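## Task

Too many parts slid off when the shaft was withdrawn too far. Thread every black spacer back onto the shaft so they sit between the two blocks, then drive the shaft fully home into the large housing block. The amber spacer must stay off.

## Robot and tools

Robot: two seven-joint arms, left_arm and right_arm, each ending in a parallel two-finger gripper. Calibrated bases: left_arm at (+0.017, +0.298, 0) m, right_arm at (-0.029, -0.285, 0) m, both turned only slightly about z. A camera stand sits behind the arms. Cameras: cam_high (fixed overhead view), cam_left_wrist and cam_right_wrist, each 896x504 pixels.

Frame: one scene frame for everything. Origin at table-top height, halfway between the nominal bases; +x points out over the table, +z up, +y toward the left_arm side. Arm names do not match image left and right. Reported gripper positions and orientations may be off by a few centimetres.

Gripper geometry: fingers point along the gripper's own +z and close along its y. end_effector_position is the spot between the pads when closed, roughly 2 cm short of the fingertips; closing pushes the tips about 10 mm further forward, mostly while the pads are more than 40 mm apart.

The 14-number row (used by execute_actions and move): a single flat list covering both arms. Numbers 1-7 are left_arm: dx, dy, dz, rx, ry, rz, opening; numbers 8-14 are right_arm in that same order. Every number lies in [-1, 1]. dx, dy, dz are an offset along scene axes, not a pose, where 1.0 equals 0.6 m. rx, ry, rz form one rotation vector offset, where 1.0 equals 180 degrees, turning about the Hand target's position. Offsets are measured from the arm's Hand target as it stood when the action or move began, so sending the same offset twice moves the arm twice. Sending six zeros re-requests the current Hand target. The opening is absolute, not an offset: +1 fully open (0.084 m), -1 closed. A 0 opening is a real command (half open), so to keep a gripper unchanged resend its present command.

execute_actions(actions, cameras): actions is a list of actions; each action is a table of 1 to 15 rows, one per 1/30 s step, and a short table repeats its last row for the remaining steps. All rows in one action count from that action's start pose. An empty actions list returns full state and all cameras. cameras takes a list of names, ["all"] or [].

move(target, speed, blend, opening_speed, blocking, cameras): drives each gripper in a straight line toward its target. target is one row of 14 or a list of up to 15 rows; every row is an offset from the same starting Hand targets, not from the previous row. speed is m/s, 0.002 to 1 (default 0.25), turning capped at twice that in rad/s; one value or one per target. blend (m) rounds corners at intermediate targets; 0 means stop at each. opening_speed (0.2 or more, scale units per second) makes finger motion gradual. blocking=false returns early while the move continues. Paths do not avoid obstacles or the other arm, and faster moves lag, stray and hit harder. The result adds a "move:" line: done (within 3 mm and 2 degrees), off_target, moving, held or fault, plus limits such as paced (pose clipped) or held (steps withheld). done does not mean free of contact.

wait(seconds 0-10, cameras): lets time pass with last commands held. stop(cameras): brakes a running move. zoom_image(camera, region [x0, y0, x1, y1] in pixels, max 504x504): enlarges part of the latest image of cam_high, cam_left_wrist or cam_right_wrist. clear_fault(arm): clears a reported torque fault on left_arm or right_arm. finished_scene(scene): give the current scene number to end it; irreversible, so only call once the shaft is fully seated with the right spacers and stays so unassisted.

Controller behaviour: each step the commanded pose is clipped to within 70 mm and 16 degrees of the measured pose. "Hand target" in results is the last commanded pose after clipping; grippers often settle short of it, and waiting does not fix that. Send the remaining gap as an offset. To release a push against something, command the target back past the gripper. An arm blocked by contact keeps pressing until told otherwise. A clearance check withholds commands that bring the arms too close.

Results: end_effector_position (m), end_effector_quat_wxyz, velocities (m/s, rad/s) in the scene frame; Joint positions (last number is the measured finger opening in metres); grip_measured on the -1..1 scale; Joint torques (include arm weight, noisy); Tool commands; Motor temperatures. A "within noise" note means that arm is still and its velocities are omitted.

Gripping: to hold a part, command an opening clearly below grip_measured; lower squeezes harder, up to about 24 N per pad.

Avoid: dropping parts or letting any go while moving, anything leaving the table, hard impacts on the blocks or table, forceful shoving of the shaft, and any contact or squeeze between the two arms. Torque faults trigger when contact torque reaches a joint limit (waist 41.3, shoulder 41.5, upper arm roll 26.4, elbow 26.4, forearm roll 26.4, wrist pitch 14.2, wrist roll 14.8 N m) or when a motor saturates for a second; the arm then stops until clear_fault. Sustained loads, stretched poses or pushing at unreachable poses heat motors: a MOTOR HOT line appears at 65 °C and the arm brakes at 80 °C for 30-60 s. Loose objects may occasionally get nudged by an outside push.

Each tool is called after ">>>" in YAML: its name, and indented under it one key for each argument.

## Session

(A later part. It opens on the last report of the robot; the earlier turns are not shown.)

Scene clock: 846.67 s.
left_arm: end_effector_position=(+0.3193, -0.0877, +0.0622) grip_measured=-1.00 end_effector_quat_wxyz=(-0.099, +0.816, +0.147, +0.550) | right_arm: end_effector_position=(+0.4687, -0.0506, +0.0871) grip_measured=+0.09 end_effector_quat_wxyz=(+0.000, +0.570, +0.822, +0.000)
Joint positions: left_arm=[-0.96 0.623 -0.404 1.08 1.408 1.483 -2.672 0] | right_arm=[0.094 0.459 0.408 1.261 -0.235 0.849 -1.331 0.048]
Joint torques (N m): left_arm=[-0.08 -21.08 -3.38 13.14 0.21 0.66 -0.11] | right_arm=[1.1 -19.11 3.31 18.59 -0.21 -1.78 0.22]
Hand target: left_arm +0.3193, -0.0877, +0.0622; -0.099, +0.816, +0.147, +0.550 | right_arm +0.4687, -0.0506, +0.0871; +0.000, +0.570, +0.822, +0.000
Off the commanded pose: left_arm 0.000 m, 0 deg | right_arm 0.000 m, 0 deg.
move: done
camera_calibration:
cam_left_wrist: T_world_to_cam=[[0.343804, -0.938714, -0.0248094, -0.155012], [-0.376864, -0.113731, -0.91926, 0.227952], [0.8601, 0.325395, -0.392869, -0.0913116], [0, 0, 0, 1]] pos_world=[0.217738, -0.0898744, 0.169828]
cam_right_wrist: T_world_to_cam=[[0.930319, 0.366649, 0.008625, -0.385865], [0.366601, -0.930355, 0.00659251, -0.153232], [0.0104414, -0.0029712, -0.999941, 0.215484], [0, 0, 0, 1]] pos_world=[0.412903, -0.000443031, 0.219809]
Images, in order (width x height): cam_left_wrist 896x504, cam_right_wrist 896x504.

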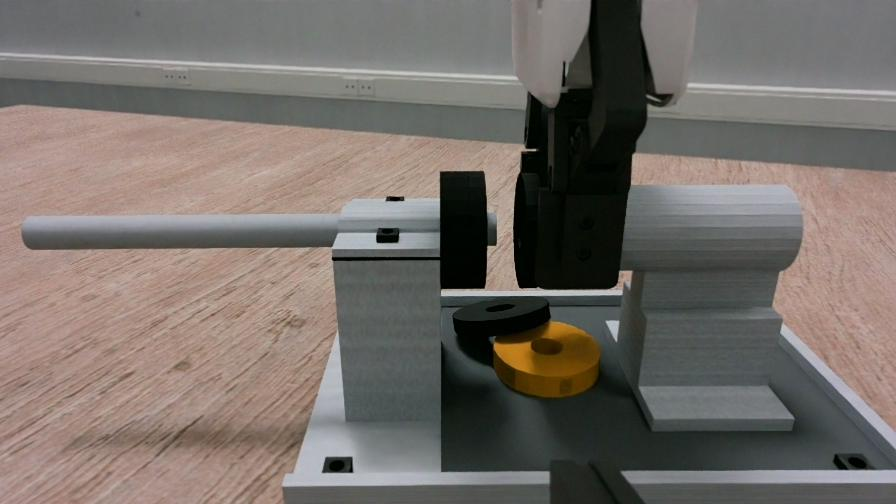

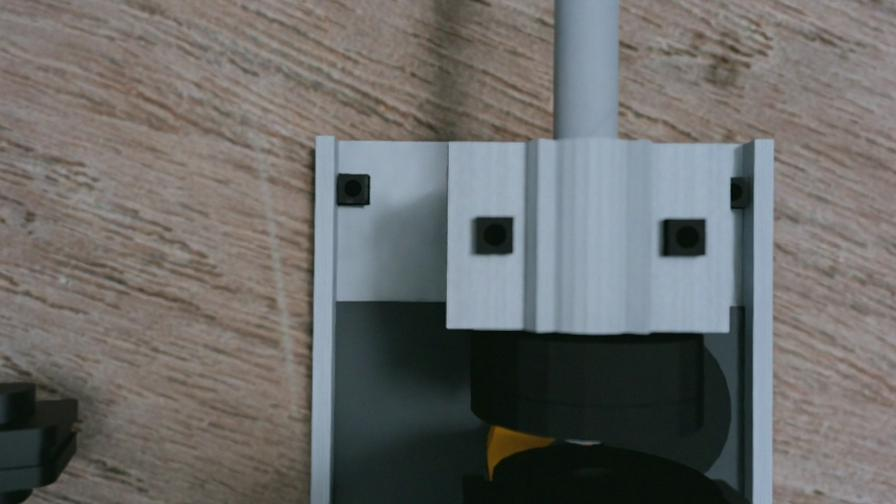

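>>> move:
  target:
    - [0,0,0,0,0,0,-1,-0.0066,0.0064,0.001,0,0,0,-0.5]
  speed: 0.03
  cameras: ["cam_left_wrist","cam_right_wrist"]

>>> zoom_image:
  camera: "cam_left_wrist"
  region: [440, 150, 580, 300]

>>> zoom_image:
  camera: "cam_right_wrist"
  region: [440, 380, 740, 504]

Scene clock: 862.37 s.
left_arm: end_effector_position=(+0.3193, -0.0877, +0.0622) grip_measured=-1.00 end_effector_quat_wxyz=(-0.099, +0.816, +0.147, +0.550) | right_arm: end_effector_position=(+0.4648, -0.0468, +0.0877) grip_measured=+0.09 end_effector_quat_wxyz=(+0.000, +0.570, +0.822, +0.000)
Joint positions: left_arm=[-0.96 0.623 -0.404 1.08 1.408 1.483 -2.672 0] | right_arm=[0.099 0.453 0.411 1.253 -0.234 0.847 -1.322 0.048]
Joint torques (N m): left_arm=[0.07 -21.1 -3.3 13.1 0.19 0.67 -0.05] | right_arm=[1.33 -19.75 3.38 17.87 0.1 -1.81 0.29]
Hand target: left_arm +0.3193, -0.0877, +0.0622; -0.099, +0.816, +0.147, +0.550 | right_arm +0.4648, -0.0468, +0.0877; +0.000, +0.570, +0.822, +0.000
Off the commanded pose: left_arm 0.000 m, 0 deg | right_arm 0.000 m, 0 deg.
move: done
camera_calibration:
cam_left_wrist: T_world_to_cam=[[0.343804, -0.938714, -0.0248094, -0.155012], [-0.376864, -0.113731, -0.91926, 0.227952], [0.8601, 0.325395, -0.392869, -0.0913116], [0, 0, 0, 1]] pos_world=[0.217738, -0.0898744, 0.169828]
cam_right_wrist: T_world_to_cam=[[0.930319, 0.366649, 0.008625, -0.383672], [0.366601, -0.930355, 0.00659251, -0.148178], [0.0104414, -0.0029712, -0.999941, 0.216136], [0, 0, 0, 1]] pos_world=[0.409003, 0.00345697, 0.220409]
Images, in order (width x height): cam_left_wrist 896x504, cam_right_wrist 896x504.

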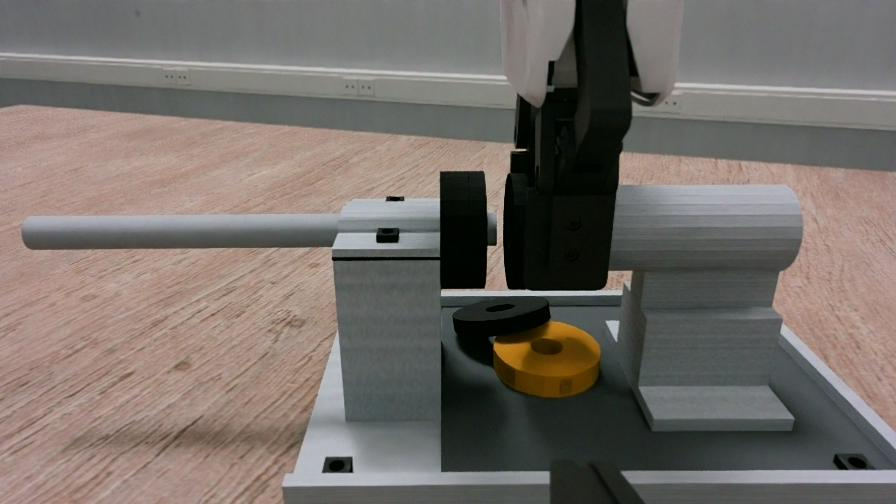

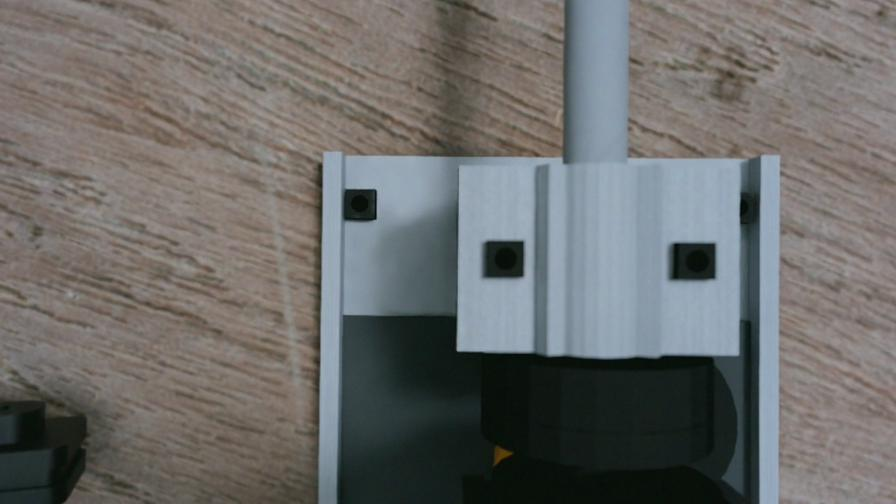

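Scaled by 3.360 from the camera's 896x504 image, which has a finer 1280x720 frame.

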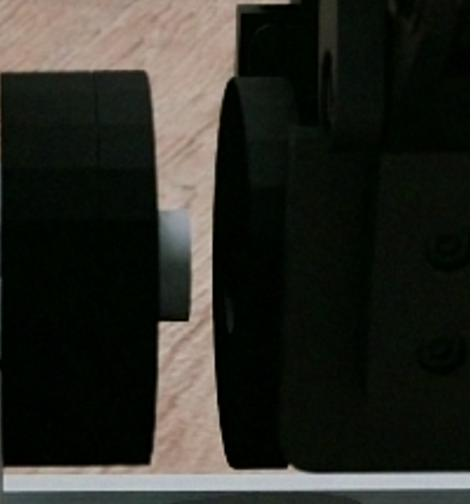

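Scaled by 1.680 from the camera's 896x504 image, which has a finer 1280x720 frame.

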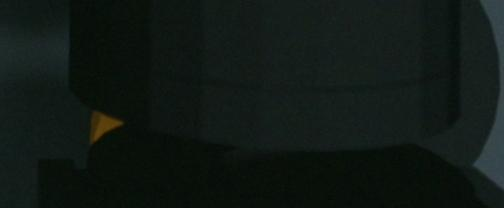

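>>> move:
  target:
    - [0,0,0,0,0,0,-1,0.0008,0.0003,0.0017,0,0,0,-0.6]
    - [0,0,0,0,0,0,-1,-0.0007,0.0042,0.0017,0,0,0,-0.6]
    - [0,0,0,0,0,0,-1,-0.0022,0.0081,0.0017,0,0,0,-0.6]
  speed: 0.02
  cameras: ["cam_left_wrist","cam_right_wrist"]

>>> zoom_image:
  camera: "cam_left_wrist"
  region: [440, 150, 580, 300]

Scene clock: 875.53 s.
left_arm: end_effector_position=(+0.3193, -0.0877, +0.0622) grip_measured=-1.00 end_effector_quat_wxyz=(-0.099, +0.816, +0.147, +0.550) | right_arm: end_effector_position=(+0.4635, -0.0419, +0.0887) grip_measured=+0.09 end_effector_quat_wxyz=(+0.000, +0.570, +0.822, +0.000)
Joint positions: left_arm=[-0.96 0.623 -0.404 1.08 1.408 1.483 -2.672 0] | right_arm=[0.107 0.454 0.413 1.258 -0.235 0.851 -1.313 0.048]
Joint torques (N m): left_arm=[-0.11 -21.15 -3.27 13.08 0.22 0.65 -0.1] | right_arm=[1.35 -18.7 3.21 18.65 -0.28 -1.49 0.26]
Hand target: left_arm +0.3193, -0.0877, +0.0622; -0.099, +0.816, +0.147, +0.550 | right_arm +0.4635, -0.0419, +0.0887; +0.000, +0.570, +0.822, +0.000
Off the commanded pose: left_arm 0.000 m, 0 deg | right_arm 0.000 m, 0 deg.
move: done
camera_calibration:
cam_left_wrist: T_world_to_cam=[[0.343804, -0.938714, -0.0248094, -0.155012], [-0.376864, -0.113731, -0.91926, 0.227952], [0.8601, 0.325395, -0.392869, -0.0913116], [0, 0, 0, 1]] pos_world=[0.217738, -0.0898744, 0.169828]
cam_right_wrist: T_world_to_cam=[[0.930319, 0.366649, 0.008625, -0.384232], [0.366601, -0.930355, 0.00659251, -0.143243], [0.0104414, -0.0029712, -0.999941, 0.217264], [0, 0, 0, 1]] pos_world=[0.407703, 0.00825697, 0.221509]
Images, in order (width x height): cam_left_wrist 896x504, cam_right_wrist 896x504.

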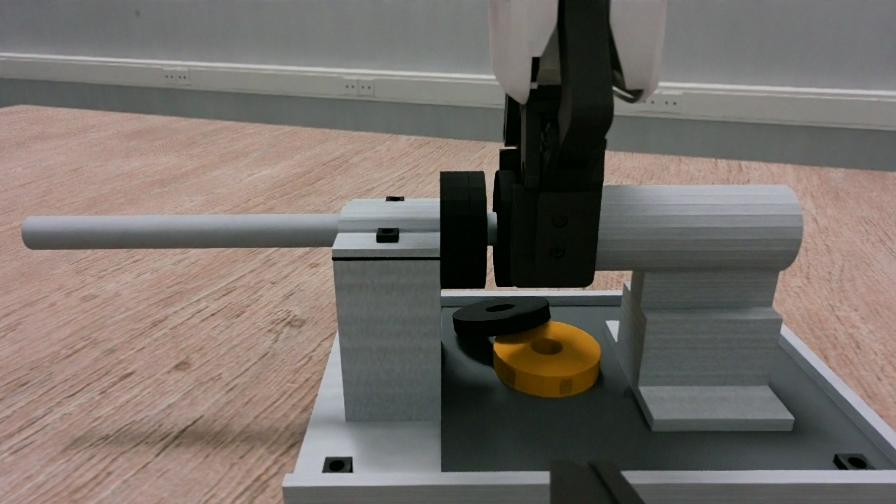

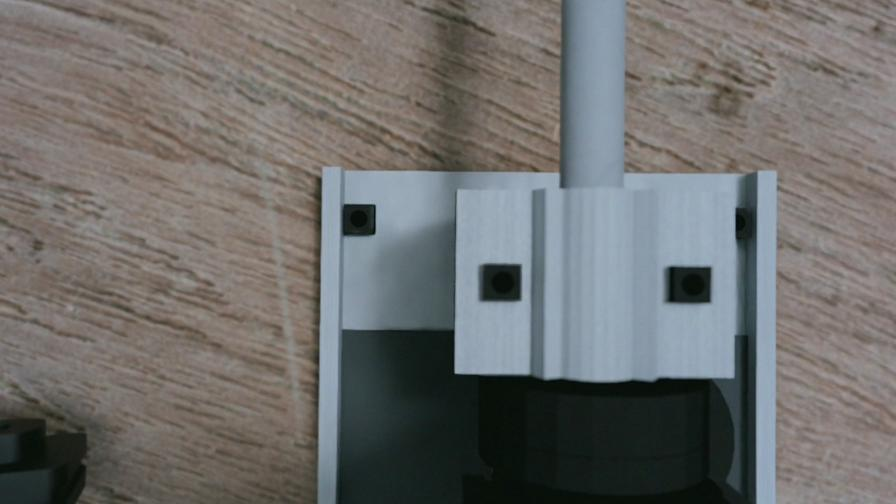

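Scaled by 3.360 from the camera's 896x504 image, which has a finer 1280x720 frame.

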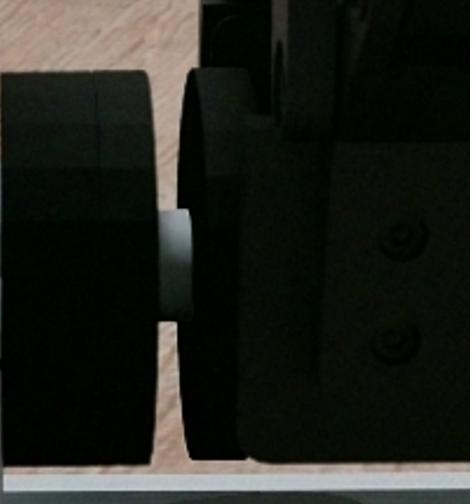

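>>> move:
  target:
    - [0,0,0,0,0,0,-1,-0.0009,0.0024,0,0,0,0,-0.6]
    - [0,0,0,0,0,0,-1,-0.0018,0.0047,0,0,0,0,-0.6]
  speed: 0.02
  cameras: ["cam_left_wrist"]

>>> zoom_image:
  camera: "cam_left_wrist"
  region: [440, 150, 580, 300]

Scene clock: 886.33 s.
left_arm: end_effector_position=(+0.3193, -0.0877, +0.0622) grip_measured=-1.00 end_effector_quat_wxyz=(-0.099, +0.816, +0.147, +0.550) | right_arm: end_effector_position=(+0.4624, -0.0391, +0.0887) grip_measured=+0.09 end_effector_quat_wxyz=(+0.000, +0.570, +0.822, +0.000)
Joint positions: left_arm=[-0.96 0.623 -0.404 1.08 1.408 1.483 -2.672 0] | right_arm=[0.112 0.455 0.414 1.259 -0.236 0.851 -1.307 0.048]
Joint torques (N m): left_arm=[-0.08 -21.12 -3.33 13.15 0.21 0.67 -0.07] | right_arm=[2.35 -18.74 4.03 18.64 -0.02 -1.63 0.27]
Hand target: left_arm +0.3193, -0.0877, +0.0622; -0.099, +0.816, +0.147, +0.550 | right_arm +0.4624, -0.0391, +0.0887; +0.000, +0.570, +0.822, +0.000
Off the commanded pose: left_arm 0.000 m, 0 deg | right_arm 0.000 m, 0 deg.
move: done
camera_calibration:
cam_left_wrist: T_world_to_cam=[[0.343804, -0.938714, -0.0248094, -0.155012], [-0.376864, -0.113731, -0.91926, 0.227952], [0.8601, 0.325395, -0.392869, -0.0913116], [0, 0, 0, 1]] pos_world=[0.217738, -0.0898744, 0.169828]
Images, in order (width x height): cam_left_wrist 896x504.

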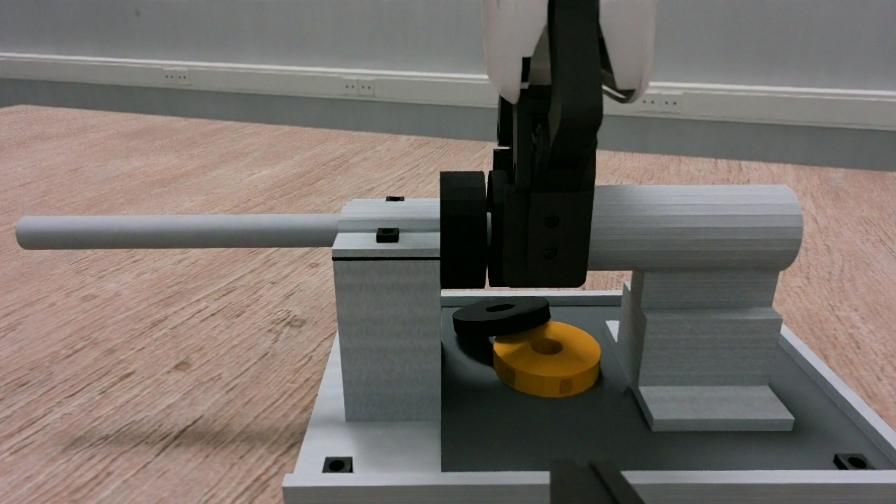

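Scaled by 3.360 from the camera's 896x504 image, which has a finer 1280x720 frame.

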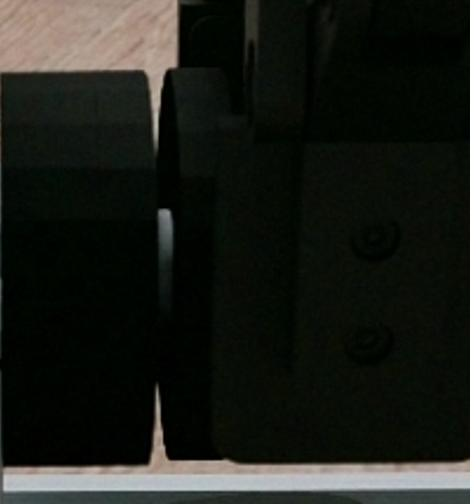

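>>> move:
  target:
    - [-0.08,0.146,0.23,-0.113,0.052,0.13,-0.5,0,0,0,0,0,0,-0.6]
    - [0.0,0.363,0.3,-0.377,0.1725,0.435,0.0,0,0,0,0,0,0,-0.6]
    - [0.151,0.372,0.13,-0.377,0.1725,0.435,0.0,0,0,0,0,0,0,-0.6]
  speed: 0.35
  blend: [0.03,0.03,0]
  cameras: ["all"]

Scene clock: 911.50 s.
left_arm: end_effector_position=(+0.4099, +0.1355, +0.1402) grip_measured=-0.01 end_effector_quat_wxyz=(+0.000, +0.571, +0.821, +0.000) | right_arm: end_effector_position=(+0.4624, -0.0391, +0.0887) grip_measured=+0.09 end_effector_quat_wxyz=(+0.000, +0.570, +0.822, +0.000)
Joint positions: left_arm=[-0.492 -0.035 0.128 0.808 0.007 0.842 -2.325 0.044] | right_arm=[0.112 0.455 0.414 1.259 -0.236 0.851 -1.307 0.048]
Joint torques (N m): left_arm=[1.48 -13.95 0.26 18.55 -0.37 -1.27 0.17] | right_arm=[2.24 -18.96 3.98 18.64 -0.06 -1.62 0.32]
Hand target: left_arm +0.4099, +0.1355, +0.1402; +0.000, +0.571, +0.821, +0.000 | right_arm +0.4624, -0.0391, +0.0887; +0.000, +0.570, +0.822, +0.000
Off the commanded pose: left_arm 0.000 m, 0 deg | right_arm 0.000 m, 0 deg.
move: done; blend cut to 0 m at target 2
camera_calibration:
cam_left_wrist: T_world_to_cam=[[0.945739, 0.324899, -0.00420386, -0.395491], [0.324919, -0.945555, 0.0187794, 0.0527819], [0.00212643, -0.0191264, -0.999815, 0.272246], [0, 0, 0, 1]] pos_world=[0.356303, 0.18361, 0.269542]
cam_right_wrist: T_world_to_cam=[[0.930319, 0.366649, 0.008625, -0.384235], [0.366601, -0.930355, 0.00659251, -0.140235], [0.0104414, -0.0029712, -0.999941, 0.217284], [0, 0, 0, 1]] pos_world=[0.406603, 0.011057, 0.221509]

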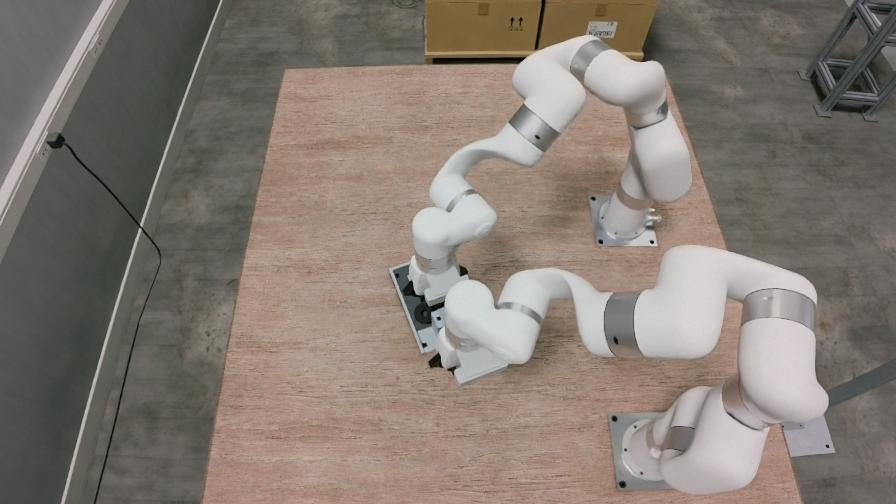

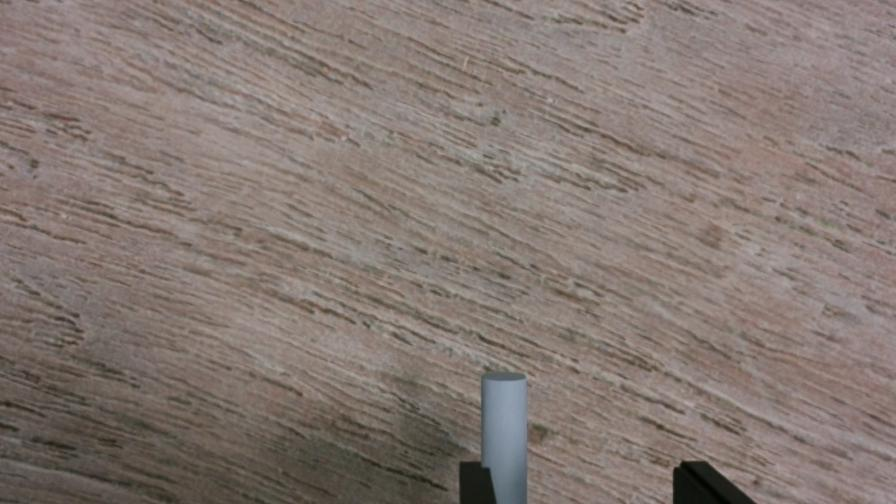

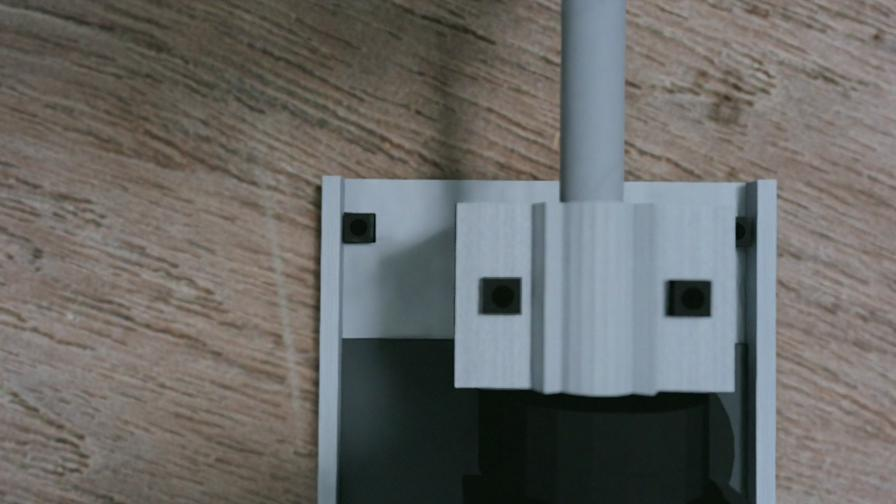

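>>> move:
  target:
    - [-0.0202,-0.0078,-0.03,0,0,0,0.0,0,0,0,0,0,0,-0.6]
  speed: 0.2
  cameras: ["cam_left_wrist"]

Scene clock: 918.17 s.
left_arm: end_effector_position=(+0.3978, +0.1308, +0.1222) grip_measured=-0.01 end_effector_quat_wxyz=(+0.000, +0.571, +0.821, +0.000) | right_arm: end_effector_position=(+0.4624, -0.0391, +0.0887) grip_measured=+0.09 end_effector_quat_wxyz=(+0.000, +0.570, +0.822, +0.000)
Joint positions: left_arm=[-0.502 -0.031 0.117 0.753 0.006 0.783 -2.345 0.044] | right_arm=[0.112 0.455 0.414 1.259 -0.236 0.851 -1.307 0.048]
Joint torques (N m): left_arm=[-0.64 -13.66 -0.19 17.37 -0.1 -1.25 -0.15] | right_arm=[2.16 -18.89 3.97 18.51 -0.12 -1.55 0.29]
Hand target: left_arm +0.3978, +0.1308, +0.1222; +0.000, +0.571, +0.821, +0.000 | right_arm +0.4624, -0.0391, +0.0887; +0.000, +0.570, +0.822, +0.000
Off the commanded pose: left_arm 0.000 m, 0 deg | right_arm 0.000 m, 0 deg.
move: done
camera_calibration:
cam_left_wrist: T_world_to_cam=[[0.945739, 0.324899, -0.00420386, -0.382596], [0.324919, -0.945555, 0.0187794, 0.0526073], [0.00212643, -0.0191264, -0.999815, 0.254185], [0, 0, 0, 1]] pos_world=[0.344203, 0.17891, 0.251542]
Images, in order (width x height): cam_left_wrist 896x504.

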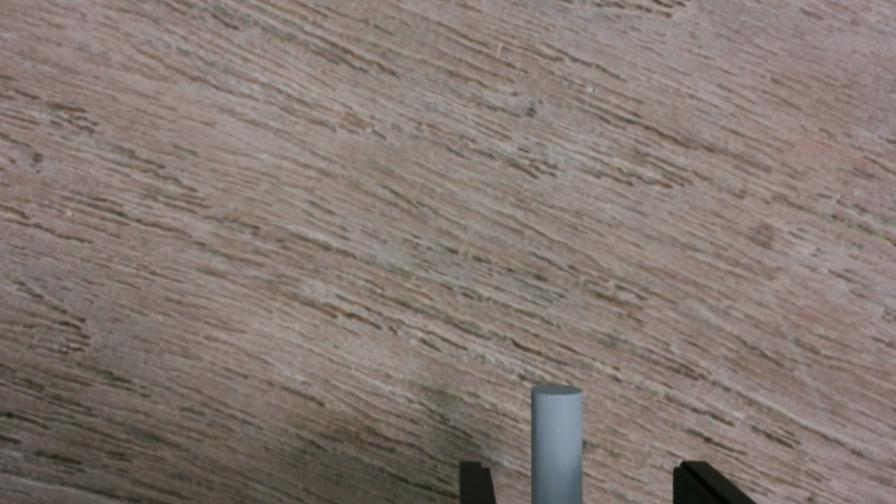

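>>> move:
  target:
    - [0,0,-0.085,0,0,0,0.0,0,0,0,0,0,0,-0.6]
    - [0,0,-0.085,0,0,0,-0.75,0,0,0,0,0,0,-0.6]
  speed: 0.12
  opening_speed: 1
  cameras: ["cam_left_wrist"]

Scene clock: 926.13 s.
left_arm: end_effector_position=(+0.3976, +0.1308, +0.0712) grip_measured=-0.69 end_effector_quat_wxyz=(+0.000, +0.571, +0.821, +0.000) | right_arm: end_effector_position=(+0.4624, -0.0391, +0.0887) grip_measured=+0.09 end_effector_quat_wxyz=(+0.000, +0.570, +0.822, +0.000)
Joint positions: left_arm=[-0.502 0.083 0.116 0.709 -0.015 0.626 -2.33 0.014] | right_arm=[0.112 0.455 0.414 1.259 -0.236 0.851 -1.307 0.048]
Joint torques (N m): left_arm=[5.27 -13.3 4.56 20.48 0.81 -3.27 0.16] | right_arm=[1.71 -18.87 3.9 18.44 -0.07 -1.71 0.31]
Hand target: left_arm +0.3978, +0.1308, +0.0712; +0.000, +0.571, +0.821, +0.000 | right_arm +0.4624, -0.0391, +0.0887; +0.000, +0.570, +0.822, +0.000
Off the commanded pose: left_arm 0.000 m, 0 deg | right_arm 0.000 m, 0 deg.
move: done
camera_calibration:
cam_left_wrist: T_world_to_cam=[[0.945811, 0.324686, -0.00445248, -0.382652], [0.324712, -0.94563, 0.0185863, 0.0537215], [0.00182432, -0.0190249, -0.999817, 0.203281], [0, 0, 0, 1]] pos_world=[0.344102, 0.17891, 0.200542]
Images, in order (width x height): cam_left_wrist 896x504.

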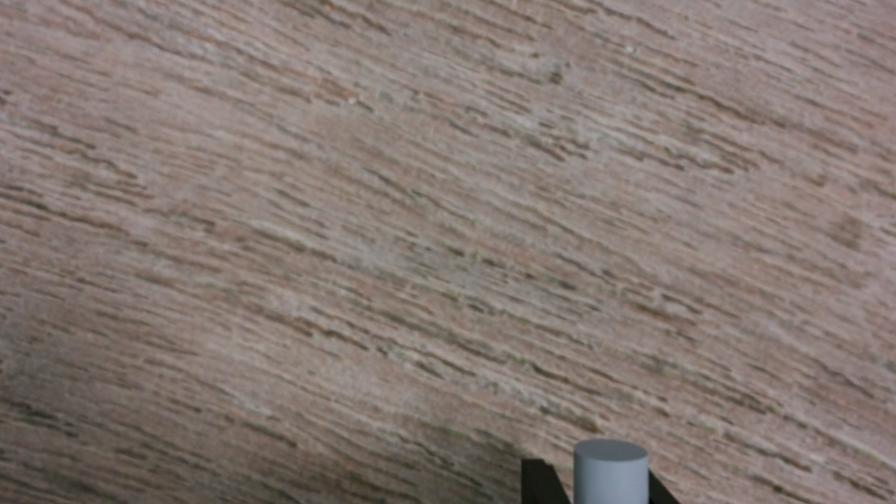

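>>> move:
  target:
    - [-0.0012,-0.0005,0,0,0,0,-0.72,0,0,0,0,0,0,-0.6]
    - [-0.0000,-0.0036,0,0,0,0,-0.72,0,0,0,0,0,0,-0.6]
  speed: 0.02

Scene clock: 932.90 s.
left_arm: end_effector_position=(+0.3978, +0.1286, +0.0712) grip_measured=-0.69 end_effector_quat_wxyz=(+0.000, +0.571, +0.821, +0.000) | right_arm: end_effector_position=(+0.4625, -0.0394, +0.0887) grip_measured=+0.09 end_effector_quat_wxyz=(+0.000, +0.570, +0.822, +0.000)
Joint positions: left_arm=[-0.504 0.086 0.114 0.713 -0.015 0.626 -2.334 0.014] | right_arm=[0.112 0.455 0.414 1.259 -0.236 0.852 -1.307 0.048]
Joint torques (N m): left_arm=[-4.28 -17.03 -3.52 22.95 -1.05 -3.14 -0.14] | right_arm=[9.07 -18.77 9.08 17.98 1.37 -2.62 0.18]
Hand target: left_arm +0.3978, +0.1287, +0.0712; +0.000, +0.571, +0.821, +0.000 | right_arm +0.4624, -0.0391, +0.0887; +0.000, +0.570, +0.822, +0.000
Off the commanded pose: left_arm 0.000 m, 0 deg | right_arm 0.000 m, 0 deg.
move: done

>>> move:
  target:
    - [0,0,0,0,0,0,-0.72,0.0009,0.0004,0,0,0,0,-0.6]
    - [0,0,0,0,0,0,-0.72,0.0007,0.0003,0.0007,0,0,0,-0.6]
    - [0,0,0,0,0,0,-0.72,0,0,0.001,0,0,0,-0.6]
    - [0,0,0,0,0,0,-0.72,-0.0007,-0.0003,0.0007,0,0,0,-0.6]
    - [0,0,0,0,0,0,-0.72,-0.0009,-0.0004,0,0,0,0,-0.6]
    - [0,0,0,0,0,0,-0.72,-0.0007,-0.0003,-0.0007,0,0,0,-0.6]
    - [0,0,0,0,0,0,-0.72,0,0,-0.001,0,0,0,-0.6]
    - [0,0,0,0,0,0,-0.72,0.0007,0.0003,-0.0007,0,0,0,-0.6]
    - [0,0,0,0,0,0,-0.72,0,0,0,0,0,0,-0.6]
  speed: 0.004
  blend: [0.0003,0.0003,0.0003,0.0003,0.0003,0.0003,0.0003,0.0003,0]

>>> move:
  target:
    - [0,0,0,0,0,0,-0.72,0.0018,0.0007,0,0,0,0,-0.6]
    - [0,0,0,0,0,0,-0.72,0.0014,0.0005,0.0013,0,0,0,-0.6]
    - [0,0,0,0,0,0,-0.72,0,0,0.0019,0,0,0,-0.6]
    - [0,0,0,0,0,0,-0.72,-0.0014,-0.0005,0.0013,0,0,0,-0.6]
    - [0,0,0,0,0,0,-0.72,-0.0018,-0.0007,0,0,0,0,-0.6]
    - [0,0,0,0,0,0,-0.72,-0.0014,-0.0005,-0.0013,0,0,0,-0.6]
    - [0,0,0,0,0,0,-0.72,0,0,-0.0019,0,0,0,-0.6]
    - [0,0,0,0,0,0,-0.72,0.0014,0.0005,-0.0013,0,0,0,-0.6]
    - [0,0,0,0,0,0,-0.72,0,0,0,0,0,0,-0.6]
  speed: 0.005
  blend: [0.0003,0.0003,0.0003,0.0003,0.0003,0.0003,0.0003,0.0003,0]

Scene clock: 948.87 s.
left_arm: end_effector_position=(+0.3978, +0.1287, +0.0712) grip_measured=-0.69 end_effector_quat_wxyz=(+0.000, +0.571, +0.821, +0.000) | right_arm: end_effector_position=(+0.4624, -0.0391, +0.0887) grip_measured=+0.09 end_effector_quat_wxyz=(+0.000, +0.570, +0.822, +0.000)
Joint positions: left_arm=[-0.504 0.086 0.114 0.713 -0.015 0.627 -2.334 0.014] | right_arm=[0.112 0.455 0.414 1.259 -0.236 0.851 -1.307 0.048]
Joint torques (N m): left_arm=[-3.25 -17.04 -3.75 23.07 -0.62 -3.16 -0.02] | right_arm=[9.41 -19.89 10.63 18.6 1.83 -2.58 0.02]
Hand target: left_arm +0.3978, +0.1287, +0.0712; +0.000, +0.571, +0.821, +0.000 | right_arm +0.4624, -0.0391, +0.0887; +0.000, +0.570, +0.822, +0.000
Off the commanded pose: left_arm 0.000 m, 0 deg | right_arm 0.000 m, 0 deg.
move: done; blend cut to 0.0002 m at target 1, 0.0002 m at target 2, 0.0002 m at target 3, 0.0002 m at target 4, 0.0002 m at target 5, 0.0002 m at target 6, 0.0002 m at target 7, 0.0002 m at target 8

Scene clock: 950.83 s.
left_arm: end_effector_position=(+0.3978, +0.1287, +0.0712) grip_measured=-0.69 end_effector_quat_wxyz=(+0.000, +0.571, +0.821, +0.000) | right_arm: end_effector_position=(+0.4624, -0.0390, +0.0887) grip_measured=+0.09 end_effector_quat_wxyz=(+0.000, +0.570, +0.822, +0.000)
Joint positions: left_arm=[-0.504 0.086 0.114 0.713 -0.015 0.627 -2.334 0.014] | right_arm=[0.112 0.455 0.414 1.259 -0.236 0.851 -1.307 0.048]
Joint torques (N m): left_arm=[-3.12 -17.55 -3.7 23.11 -0.58 -3.1 -0.06] | right_arm=[9.54 -19.93 10.63 17.42 1.99 -2.12 -0.06]
Hand target: left_arm +0.3978, +0.1287, +0.0712; +0.000, +0.571, +0.821, +0.000 | right_arm +0.4624, -0.0391, +0.0887; +0.000, +0.570, +0.822, +0.000
Off the commanded pose: left_arm 0.000 m, 0 deg | right_arm 0.000 m, 0 deg.
move: done

>>> move:
  target:
    - [0,0,0,0,0,0,-0.72,0.0046,0.0018,0.0,0,0,0,-0.6]
    - [0,0,0,0,0,0,-0.72,-0.0046,-0.0018,0.0,0,0,0,-0.6]
    - [0,0,0,0,0,0,-0.72,-0.0046,-0.0018,0.001,0,0,0,-0.6]
    - [0,0,0,0,0,0,-0.72,0.0046,0.0018,0.001,0,0,0,-0.6]
  speed: 0.006

>>> move:
  target:
    - [0,0,0,0,0,0,-0.72,0,0,-0.002,0,0,0,-0.6]
    - [0,0,0,0,0,0,-0.72,-0.0092,-0.0036,-0.002,0,0,0,-0.6]
    - [0,0,0,0,0,0,-0.72,-0.0092,-0.0036,-0.003,0,0,0,-0.6]
    - [0,0,0,0,0,0,-0.72,-0.0,-0.0,-0.003,0,0,0,-0.6]
  speed: 0.006

Scene clock: 964.67 s.
left_arm: end_effector_position=(+0.3977, +0.1287, +0.0712) grip_measured=-0.69 end_effector_quat_wxyz=(+0.000, +0.571, +0.821, +0.000) | right_arm: end_effector_position=(+0.4569, -0.0432, +0.0860) grip_measured=-0.08 end_effector_quat_wxyz=(-0.007, +0.569, +0.822, -0.018)
Joint positions: left_arm=[-0.504 0.086 0.114 0.713 -0.015 0.627 -2.334 0.014] | right_arm=[0.114 0.464 0.414 1.272 -0.238 0.895 -1.307 0.041]
Joint torques (N m): left_arm=[0.74 -16.46 1.38 18.43 -0.12 -1.85 0] | right_arm=[-1.03 -22.36 2.71 10.17 0.6 4.45 0.75]
Hand target: left_arm +0.3978, +0.1287, +0.0712; +0.000, +0.571, +0.821, +0.000 | right_arm +0.4569, -0.0432, +0.0860; -0.007, +0.569, +0.822, -0.018 (not the last commanded pose)
Tool commands: left_gripper/opening=-0.72 right_gripper/opening=-0.6
Off the commanded pose: left_arm 0.000 m, 0 deg | right_arm 0.010 m, 2 deg.
TORQUE FAULT: the external load on joint 6 (wrist pitch) of the right arm reached its load limit, and that arm stopped. The contact can be on any part of that arm beyond that joint, not only on its tool. A torque fault puts only its own arm into a fault stop. That arm's remaining commands of this call were not run. The hold on joint 6 (wrist pitch) of that arm was moved back by the arm itself, up to 3 degrees, as the stop began, but a joint of that arm was then at its load limit, so every hold on that arm was set where that arm was. That arm may still press on what stopped it. That arm is still stopped at the end of this call. While its stop runs, that arm, its gripper or tool too, takes no new command.
CLEAR FAULT: the right arm stays stopped (state 4) until you call clear_fault(arm="right_arm").
End effector pose when the fault began: right_arm: position (+0.4629, -0.0392, +0.0884), quat_wxyz (-0.002, +0.570, +0.822, -0.003)
Joint positions when the fault began: right_arm=[0.114 0.462 0.413 1.27 -0.238 0.863 -1.306 0.048]
move: fault (right_arm)

not run: an earlier result of this reply reported a stop or a fault. Calls in your next reply go to the robot.

>>> clear_fault:
  arm: "right_arm"
  cameras: ["all"]

>>> zoom_image:
  camera: "cam_right_wrist"
  region: [440, 340, 740, 504]

Scene clock: 970.87 s.
left_arm: end_effector_position=(+0.3978, +0.1287, +0.0712) grip_measured=-0.69 end_effector_quat_wxyz=(+0.000, +0.571, +0.821, +0.000) | right_arm: end_effector_position=(+0.4568, -0.0432, +0.0860) grip_measured=-0.08 end_effector_quat_wxyz=(-0.007, +0.569, +0.822, -0.018)
Joint positions: left_arm=[-0.504 0.086 0.114 0.713 -0.015 0.627 -2.334 0.014] | right_arm=[0.114 0.464 0.414 1.272 -0.238 0.895 -1.307 0.041]
Joint torques (N m): left_arm=[0.63 -16.61 1.41 18.52 0.03 -1.93 -0.06] | right_arm=[-1.22 -22.51 2.72 10.11 0.47 4.67 0.71]
Hand target: left_arm +0.3978, +0.1287, +0.0712; +0.000, +0.571, +0.821, +0.000 | right_arm +0.4568, -0.0432, +0.0860; -0.007, +0.569, +0.822, -0.018 (not the last commanded pose)
Tool commands: left_gripper/opening=-0.72 right_gripper/opening=-0.6
Off the commanded pose: left_arm 0.000 m, 0 deg | right_arm 0.010 m, 2 deg.
TORQUE FAULT, CONTINUED: the right arm's stop, for the torque fault of joint 6 (wrist pitch) that an earlier result reported, is over. The call counts as one of the actions that you can send in this scene. The hold on joint 6 (wrist pitch) of that arm was moved back by the arm itself, up to 3 degrees, as the stop began, but a joint of that arm was then at its load limit, so every hold on that arm was set where that arm was. That arm's target is now where it stood when the stop ended, not its last command. That arm's gripper keeps its grip as last carried out, and that arm accepts commands again: back off and push less far.
CLEAR FAULT: your call cleared the right arm's torque fault. If a joint's load stays at its limit, that arm stops again at once.
camera_calibration:
cam_left_wrist: T_world_to_cam=[[0.94574, 0.324898, -0.00420385, -0.382128], [0.324919, -0.945556, 0.0187794, 0.0515796], [0.00212642, -0.0191264, -0.999815, 0.203155], [0, 0, 0, 1]] pos_world=[0.344203, 0.17681, 0.200542]
cam_right_wrist: T_world_to_cam=[[0.929308, 0.368184, -0.0287708, -0.373787], [0.368701, -0.929424, 0.0152007, -0.14362], [-0.0211436, -0.024734, -0.99947, 0.22804], [0, 0, 0, 1]] pos_world=[0.405137, 0.00977864, 0.219348]

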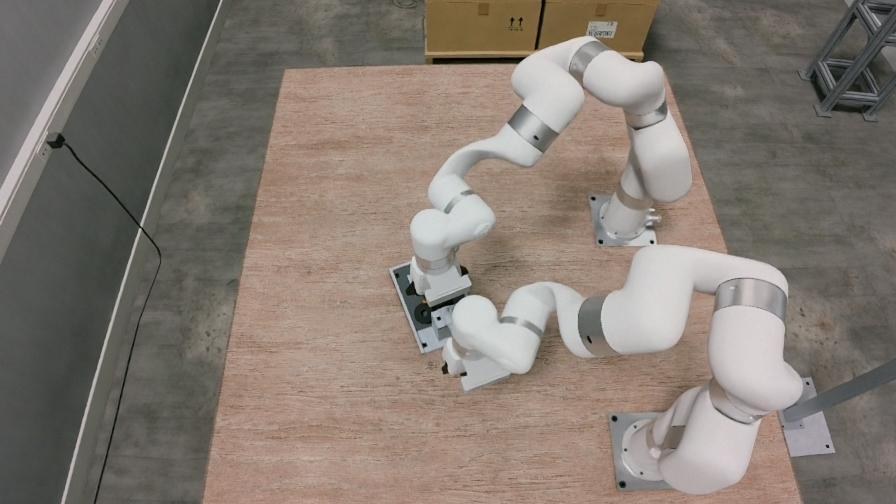

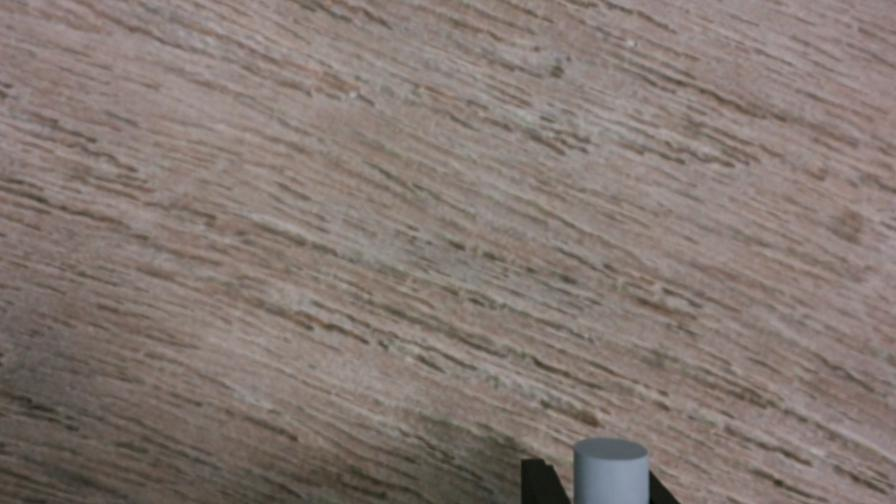

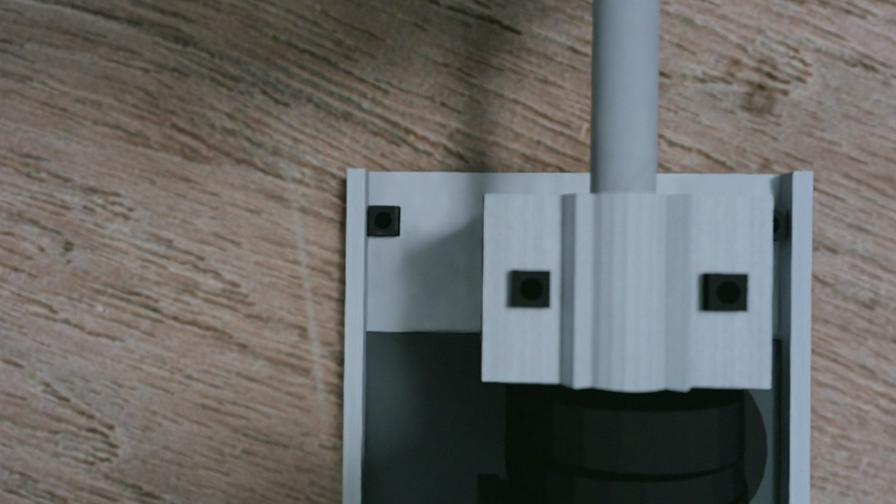

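Scaled by 1.680 from the camera's 896x504 image, which has a finer 1280x720 frame.

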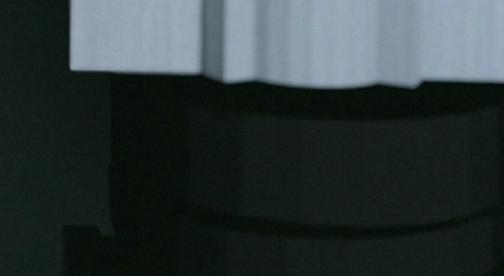

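>>> move:
  target:
    - [0.0018,-0.0047,0,0,0,0,-0.75,0,0,0,0,0,0,-0.2]
  speed: 0.02
  cameras: ["cam_right_wrist"]

Scene clock: 975.50 s.
left_arm: end_effector_position=(+0.3988, +0.1259, +0.0712) grip_measured=-0.69 end_effector_quat_wxyz=(+0.000, +0.571, +0.821, +0.000) | right_arm: end_effector_position=(+0.4568, -0.0432, +0.0860) grip_measured=-0.08 end_effector_quat_wxyz=(-0.007, +0.569, +0.822, -0.018)
Joint positions: left_arm=[-0.507 0.092 0.111 0.72 -0.016 0.629 -2.339 0.014] | right_arm=[0.114 0.464 0.414 1.272 -0.238 0.895 -1.307 0.041]
Joint torques (N m): left_arm=[-4.34 -16.02 -3.26 26.17 -0.74 -4.71 -0.24] | right_arm=[-1.12 -22.01 3.21 10.44 0.77 4.1 1.21]
Hand target: left_arm +0.3988, +0.1258, +0.0712; +0.000, +0.571, +0.821, +0.000 | right_arm +0.4568, -0.0432, +0.0860; -0.007, +0.569, +0.822, -0.018
Off the commanded pose: left_arm 0.000 m, 0 deg | right_arm 0.000 m, 0 deg.
move: done
camera_calibration:
cam_right_wrist: T_world_to_cam=[[0.929308, 0.368184, -0.0287708, -0.373787], [0.368701, -0.929424, 0.0152007, -0.14362], [-0.0211436, -0.024734, -0.99947, 0.22804], [0, 0, 0, 1]] pos_world=[0.405137, 0.00977864, 0.219348]
Images, in order (width x height): cam_right_wrist 896x504.

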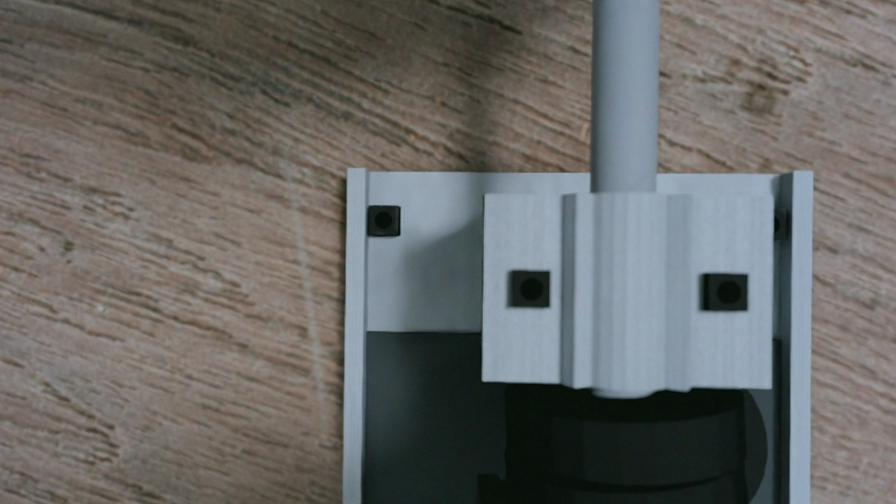

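>>> move:
  target:
    - [0.0012,-0.0031,0,0,0,0,-0.75,0,0,0,0,0,0,-0.2]
    - [0.0024,-0.0062,0,0,0,0,-0.75,0,0,0,0,0,0,-0.2]
  speed: 0.02
  cameras: ["cam_right_wrist","cam_left_wrist"]

>>> zoom_image:
  camera: "cam_right_wrist"
  region: [440, 340, 740, 504]

Scene clock: 983.07 s.
left_arm: end_effector_position=(+0.4003, +0.1221, +0.0712) grip_measured=-0.69 end_effector_quat_wxyz=(+0.000, +0.571, +0.821, +0.000) | right_arm: end_effector_position=(+0.4568, -0.0432, +0.0860) grip_measured=-0.08 end_effector_quat_wxyz=(-0.007, +0.569, +0.822, -0.018)
Joint positions: left_arm=[-0.51 0.1 0.108 0.731 -0.017 0.631 -2.345 0.014] | right_arm=[0.114 0.464 0.414 1.272 -0.238 0.895 -1.308 0.041]
Joint torques (N m): left_arm=[-4.82 -16.37 -4.05 29.67 -0.88 -5.65 -0.16] | right_arm=[-0.99 -21.51 3.28 11.33 0.98 3.41 1.49]
Hand target: left_arm +0.4003, +0.1221, +0.0712; +0.000, +0.571, +0.821, +0.000 | right_arm +0.4568, -0.0432, +0.0860; -0.007, +0.569, +0.822, -0.018
Off the commanded pose: left_arm 0.000 m, 0 deg | right_arm 0.000 m, 0 deg.
move: done
camera_calibration:
cam_left_wrist: T_world_to_cam=[[0.94574, 0.324897, -0.00429842, -0.382329], [0.324919, -0.945556, 0.0187469, 0.0445329], [0.00202643, -0.0191264, -0.999815, 0.203058], [0, 0, 0, 1]] pos_world=[0.346702, 0.17021, 0.200542]
cam_right_wrist: T_world_to_cam=[[0.929294, 0.368218, -0.0287706, -0.373782], [0.368734, -0.929411, 0.0151991, -0.143634], [-0.0211432, -0.0247331, -0.99947, 0.22804], [0, 0, 0, 1]] pos_world=[0.405138, 0.00977862, 0.219348]
Images, in order (width x height): cam_left_wrist 896x504, cam_right_wrist 896x504.

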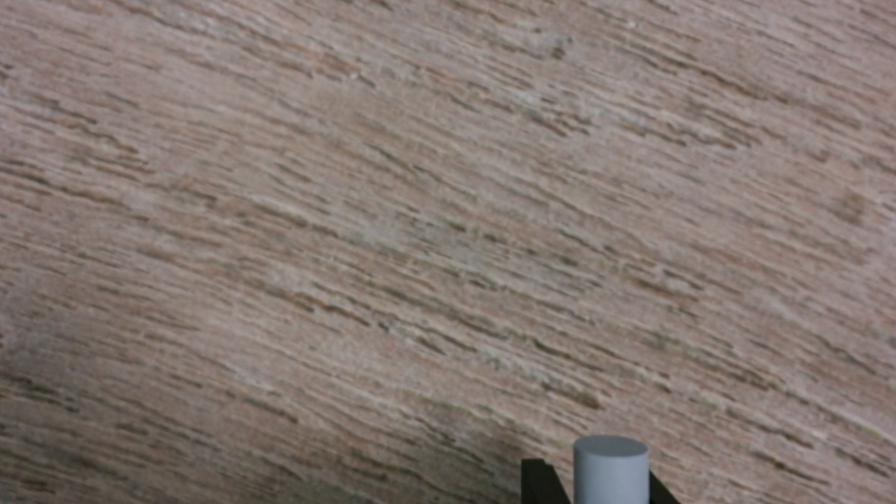

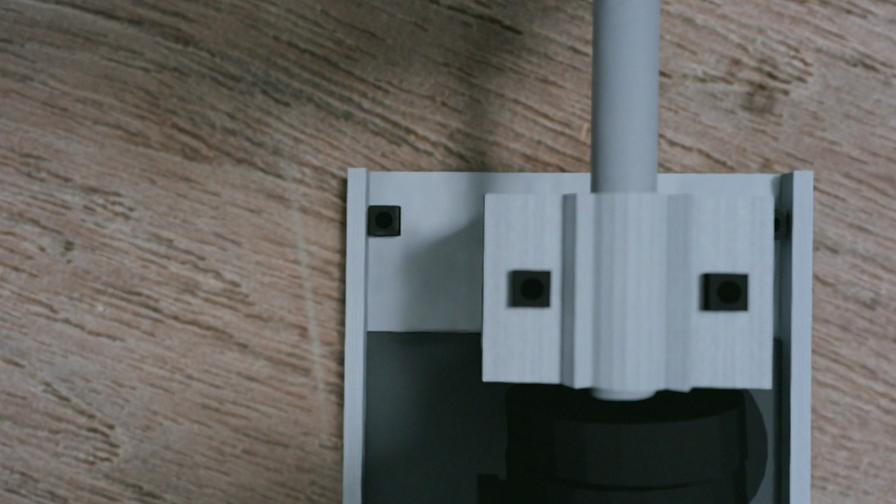

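Scaled by 1.680 from the camera's 896x504 image, which has a finer 1280x720 frame.

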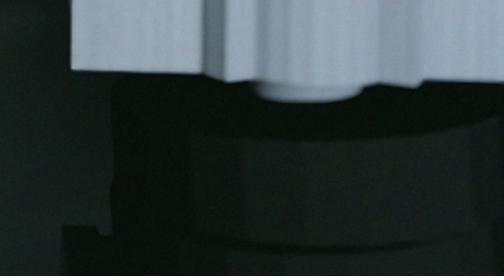

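>>> move:
  target:
    - [0,0,0,0,0,0,-0.2,0,0,0,0,0,0,-0.2]
    - [0,0,0.22,0,0,0,-0.2,0,0,0,0,0,0,-0.2]
    - [-0.13,0.01,0.25,0.0,0.0,0.0,-0.8,0,0,0,0,0,0,-0.2]
    - [-0.21,-0.2,0.2,0.264,-0.121,-0.305,-0.8,0,0,0,0,0,0,-0.2]
    - [-0.135,-0.3497,-0.015,0.377,-0.1725,-0.435,-1,0,0,0,0,0,0,-0.2]
  speed: 0.4
  blend: [0,0.03,0.03,0.03,0]
  cameras: ["cam_left_wrist","cam_right_wrist"]

>>> zoom_image:
  camera: "cam_left_wrist"
  region: [420, 140, 620, 320]

Scene clock: 997.97 s.
left_arm: end_effector_position=(+0.3193, -0.0877, +0.0622) grip_measured=-1.00 end_effector_quat_wxyz=(-0.099, +0.816, +0.147, +0.550) | right_arm: end_effector_position=(+0.4568, -0.0432, +0.0860) grip_measured=-0.08 end_effector_quat_wxyz=(-0.007, +0.569, +0.822, -0.018)
Joint positions: left_arm=[-0.942 0.628 -0.425 1.08 1.416 1.494 -2.673 0] | right_arm=[0.114 0.464 0.414 1.272 -0.238 0.895 -1.307 0.041]
Joint torques (N m): left_arm=[-0.54 -20.65 -3.52 12.89 0.84 0.71 0.2] | right_arm=[-1.13 -21.78 3.21 11.11 0.85 3.91 1.2]
Hand target: left_arm +0.3193, -0.0877, +0.0622; -0.099, +0.816, +0.147, +0.550 | right_arm +0.4568, -0.0432, +0.0860; -0.007, +0.569, +0.822, -0.018
Off the commanded pose: left_arm 0.000 m, 0 deg | right_arm 0.000 m, 0 deg.
move: done; blend cut to 0 m at target 3
camera_calibration:
cam_left_wrist: T_world_to_cam=[[0.343806, -0.938713, -0.0248094, -0.155013], [-0.376784, -0.113702, -0.919296, 0.227944], [0.860134, 0.325407, -0.392784, -0.0913326], [0, 0, 0, 1]] pos_world=[0.217738, -0.0898743, 0.169828]
cam_right_wrist: T_world_to_cam=[[0.929308, 0.368184, -0.0287708, -0.373787], [0.368701, -0.929424, 0.0152007, -0.14362], [-0.0211436, -0.024734, -0.99947, 0.22804], [0, 0, 0, 1]] pos_world=[0.405137, 0.00977864, 0.219348]
Images, in order (width x height): cam_left_wrist 896x504, cam_right_wrist 896x504.

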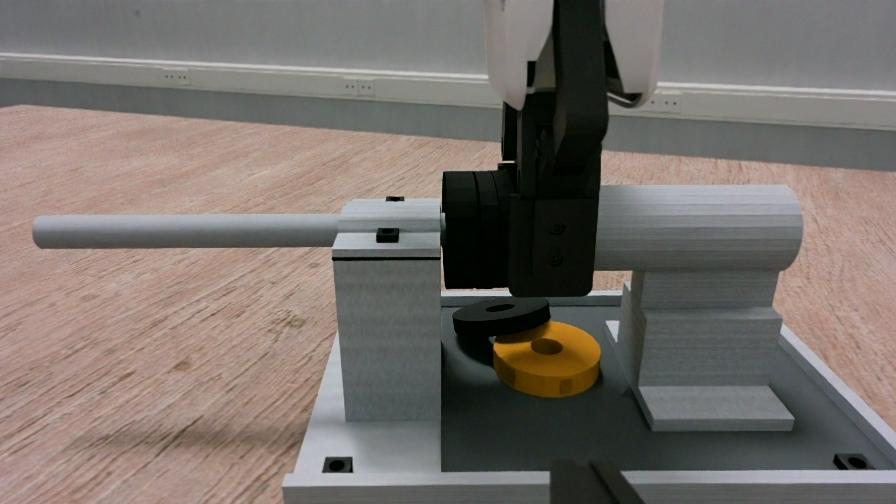

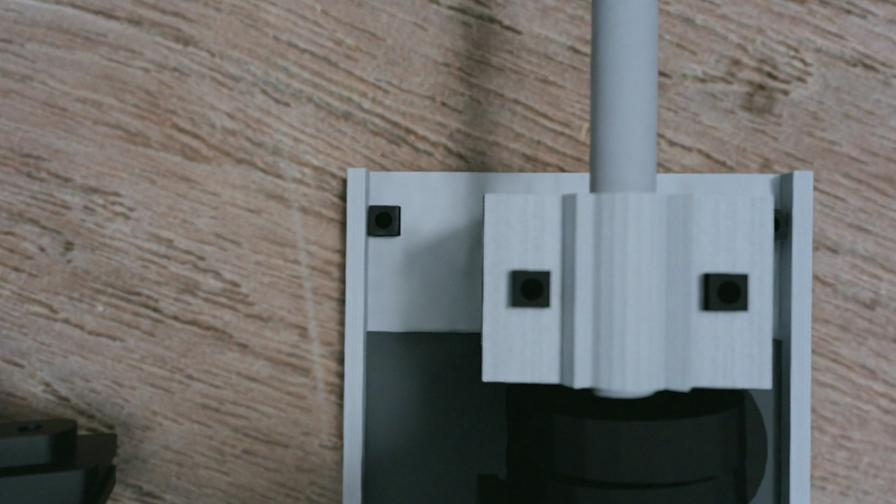

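Scaled by 2.520 from the camera's 896x504 image, which has a finer 1280x720 frame.

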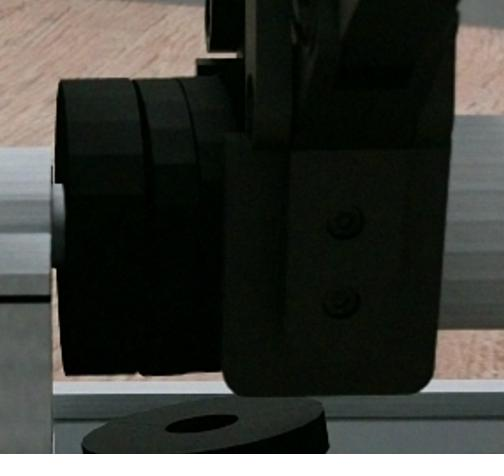

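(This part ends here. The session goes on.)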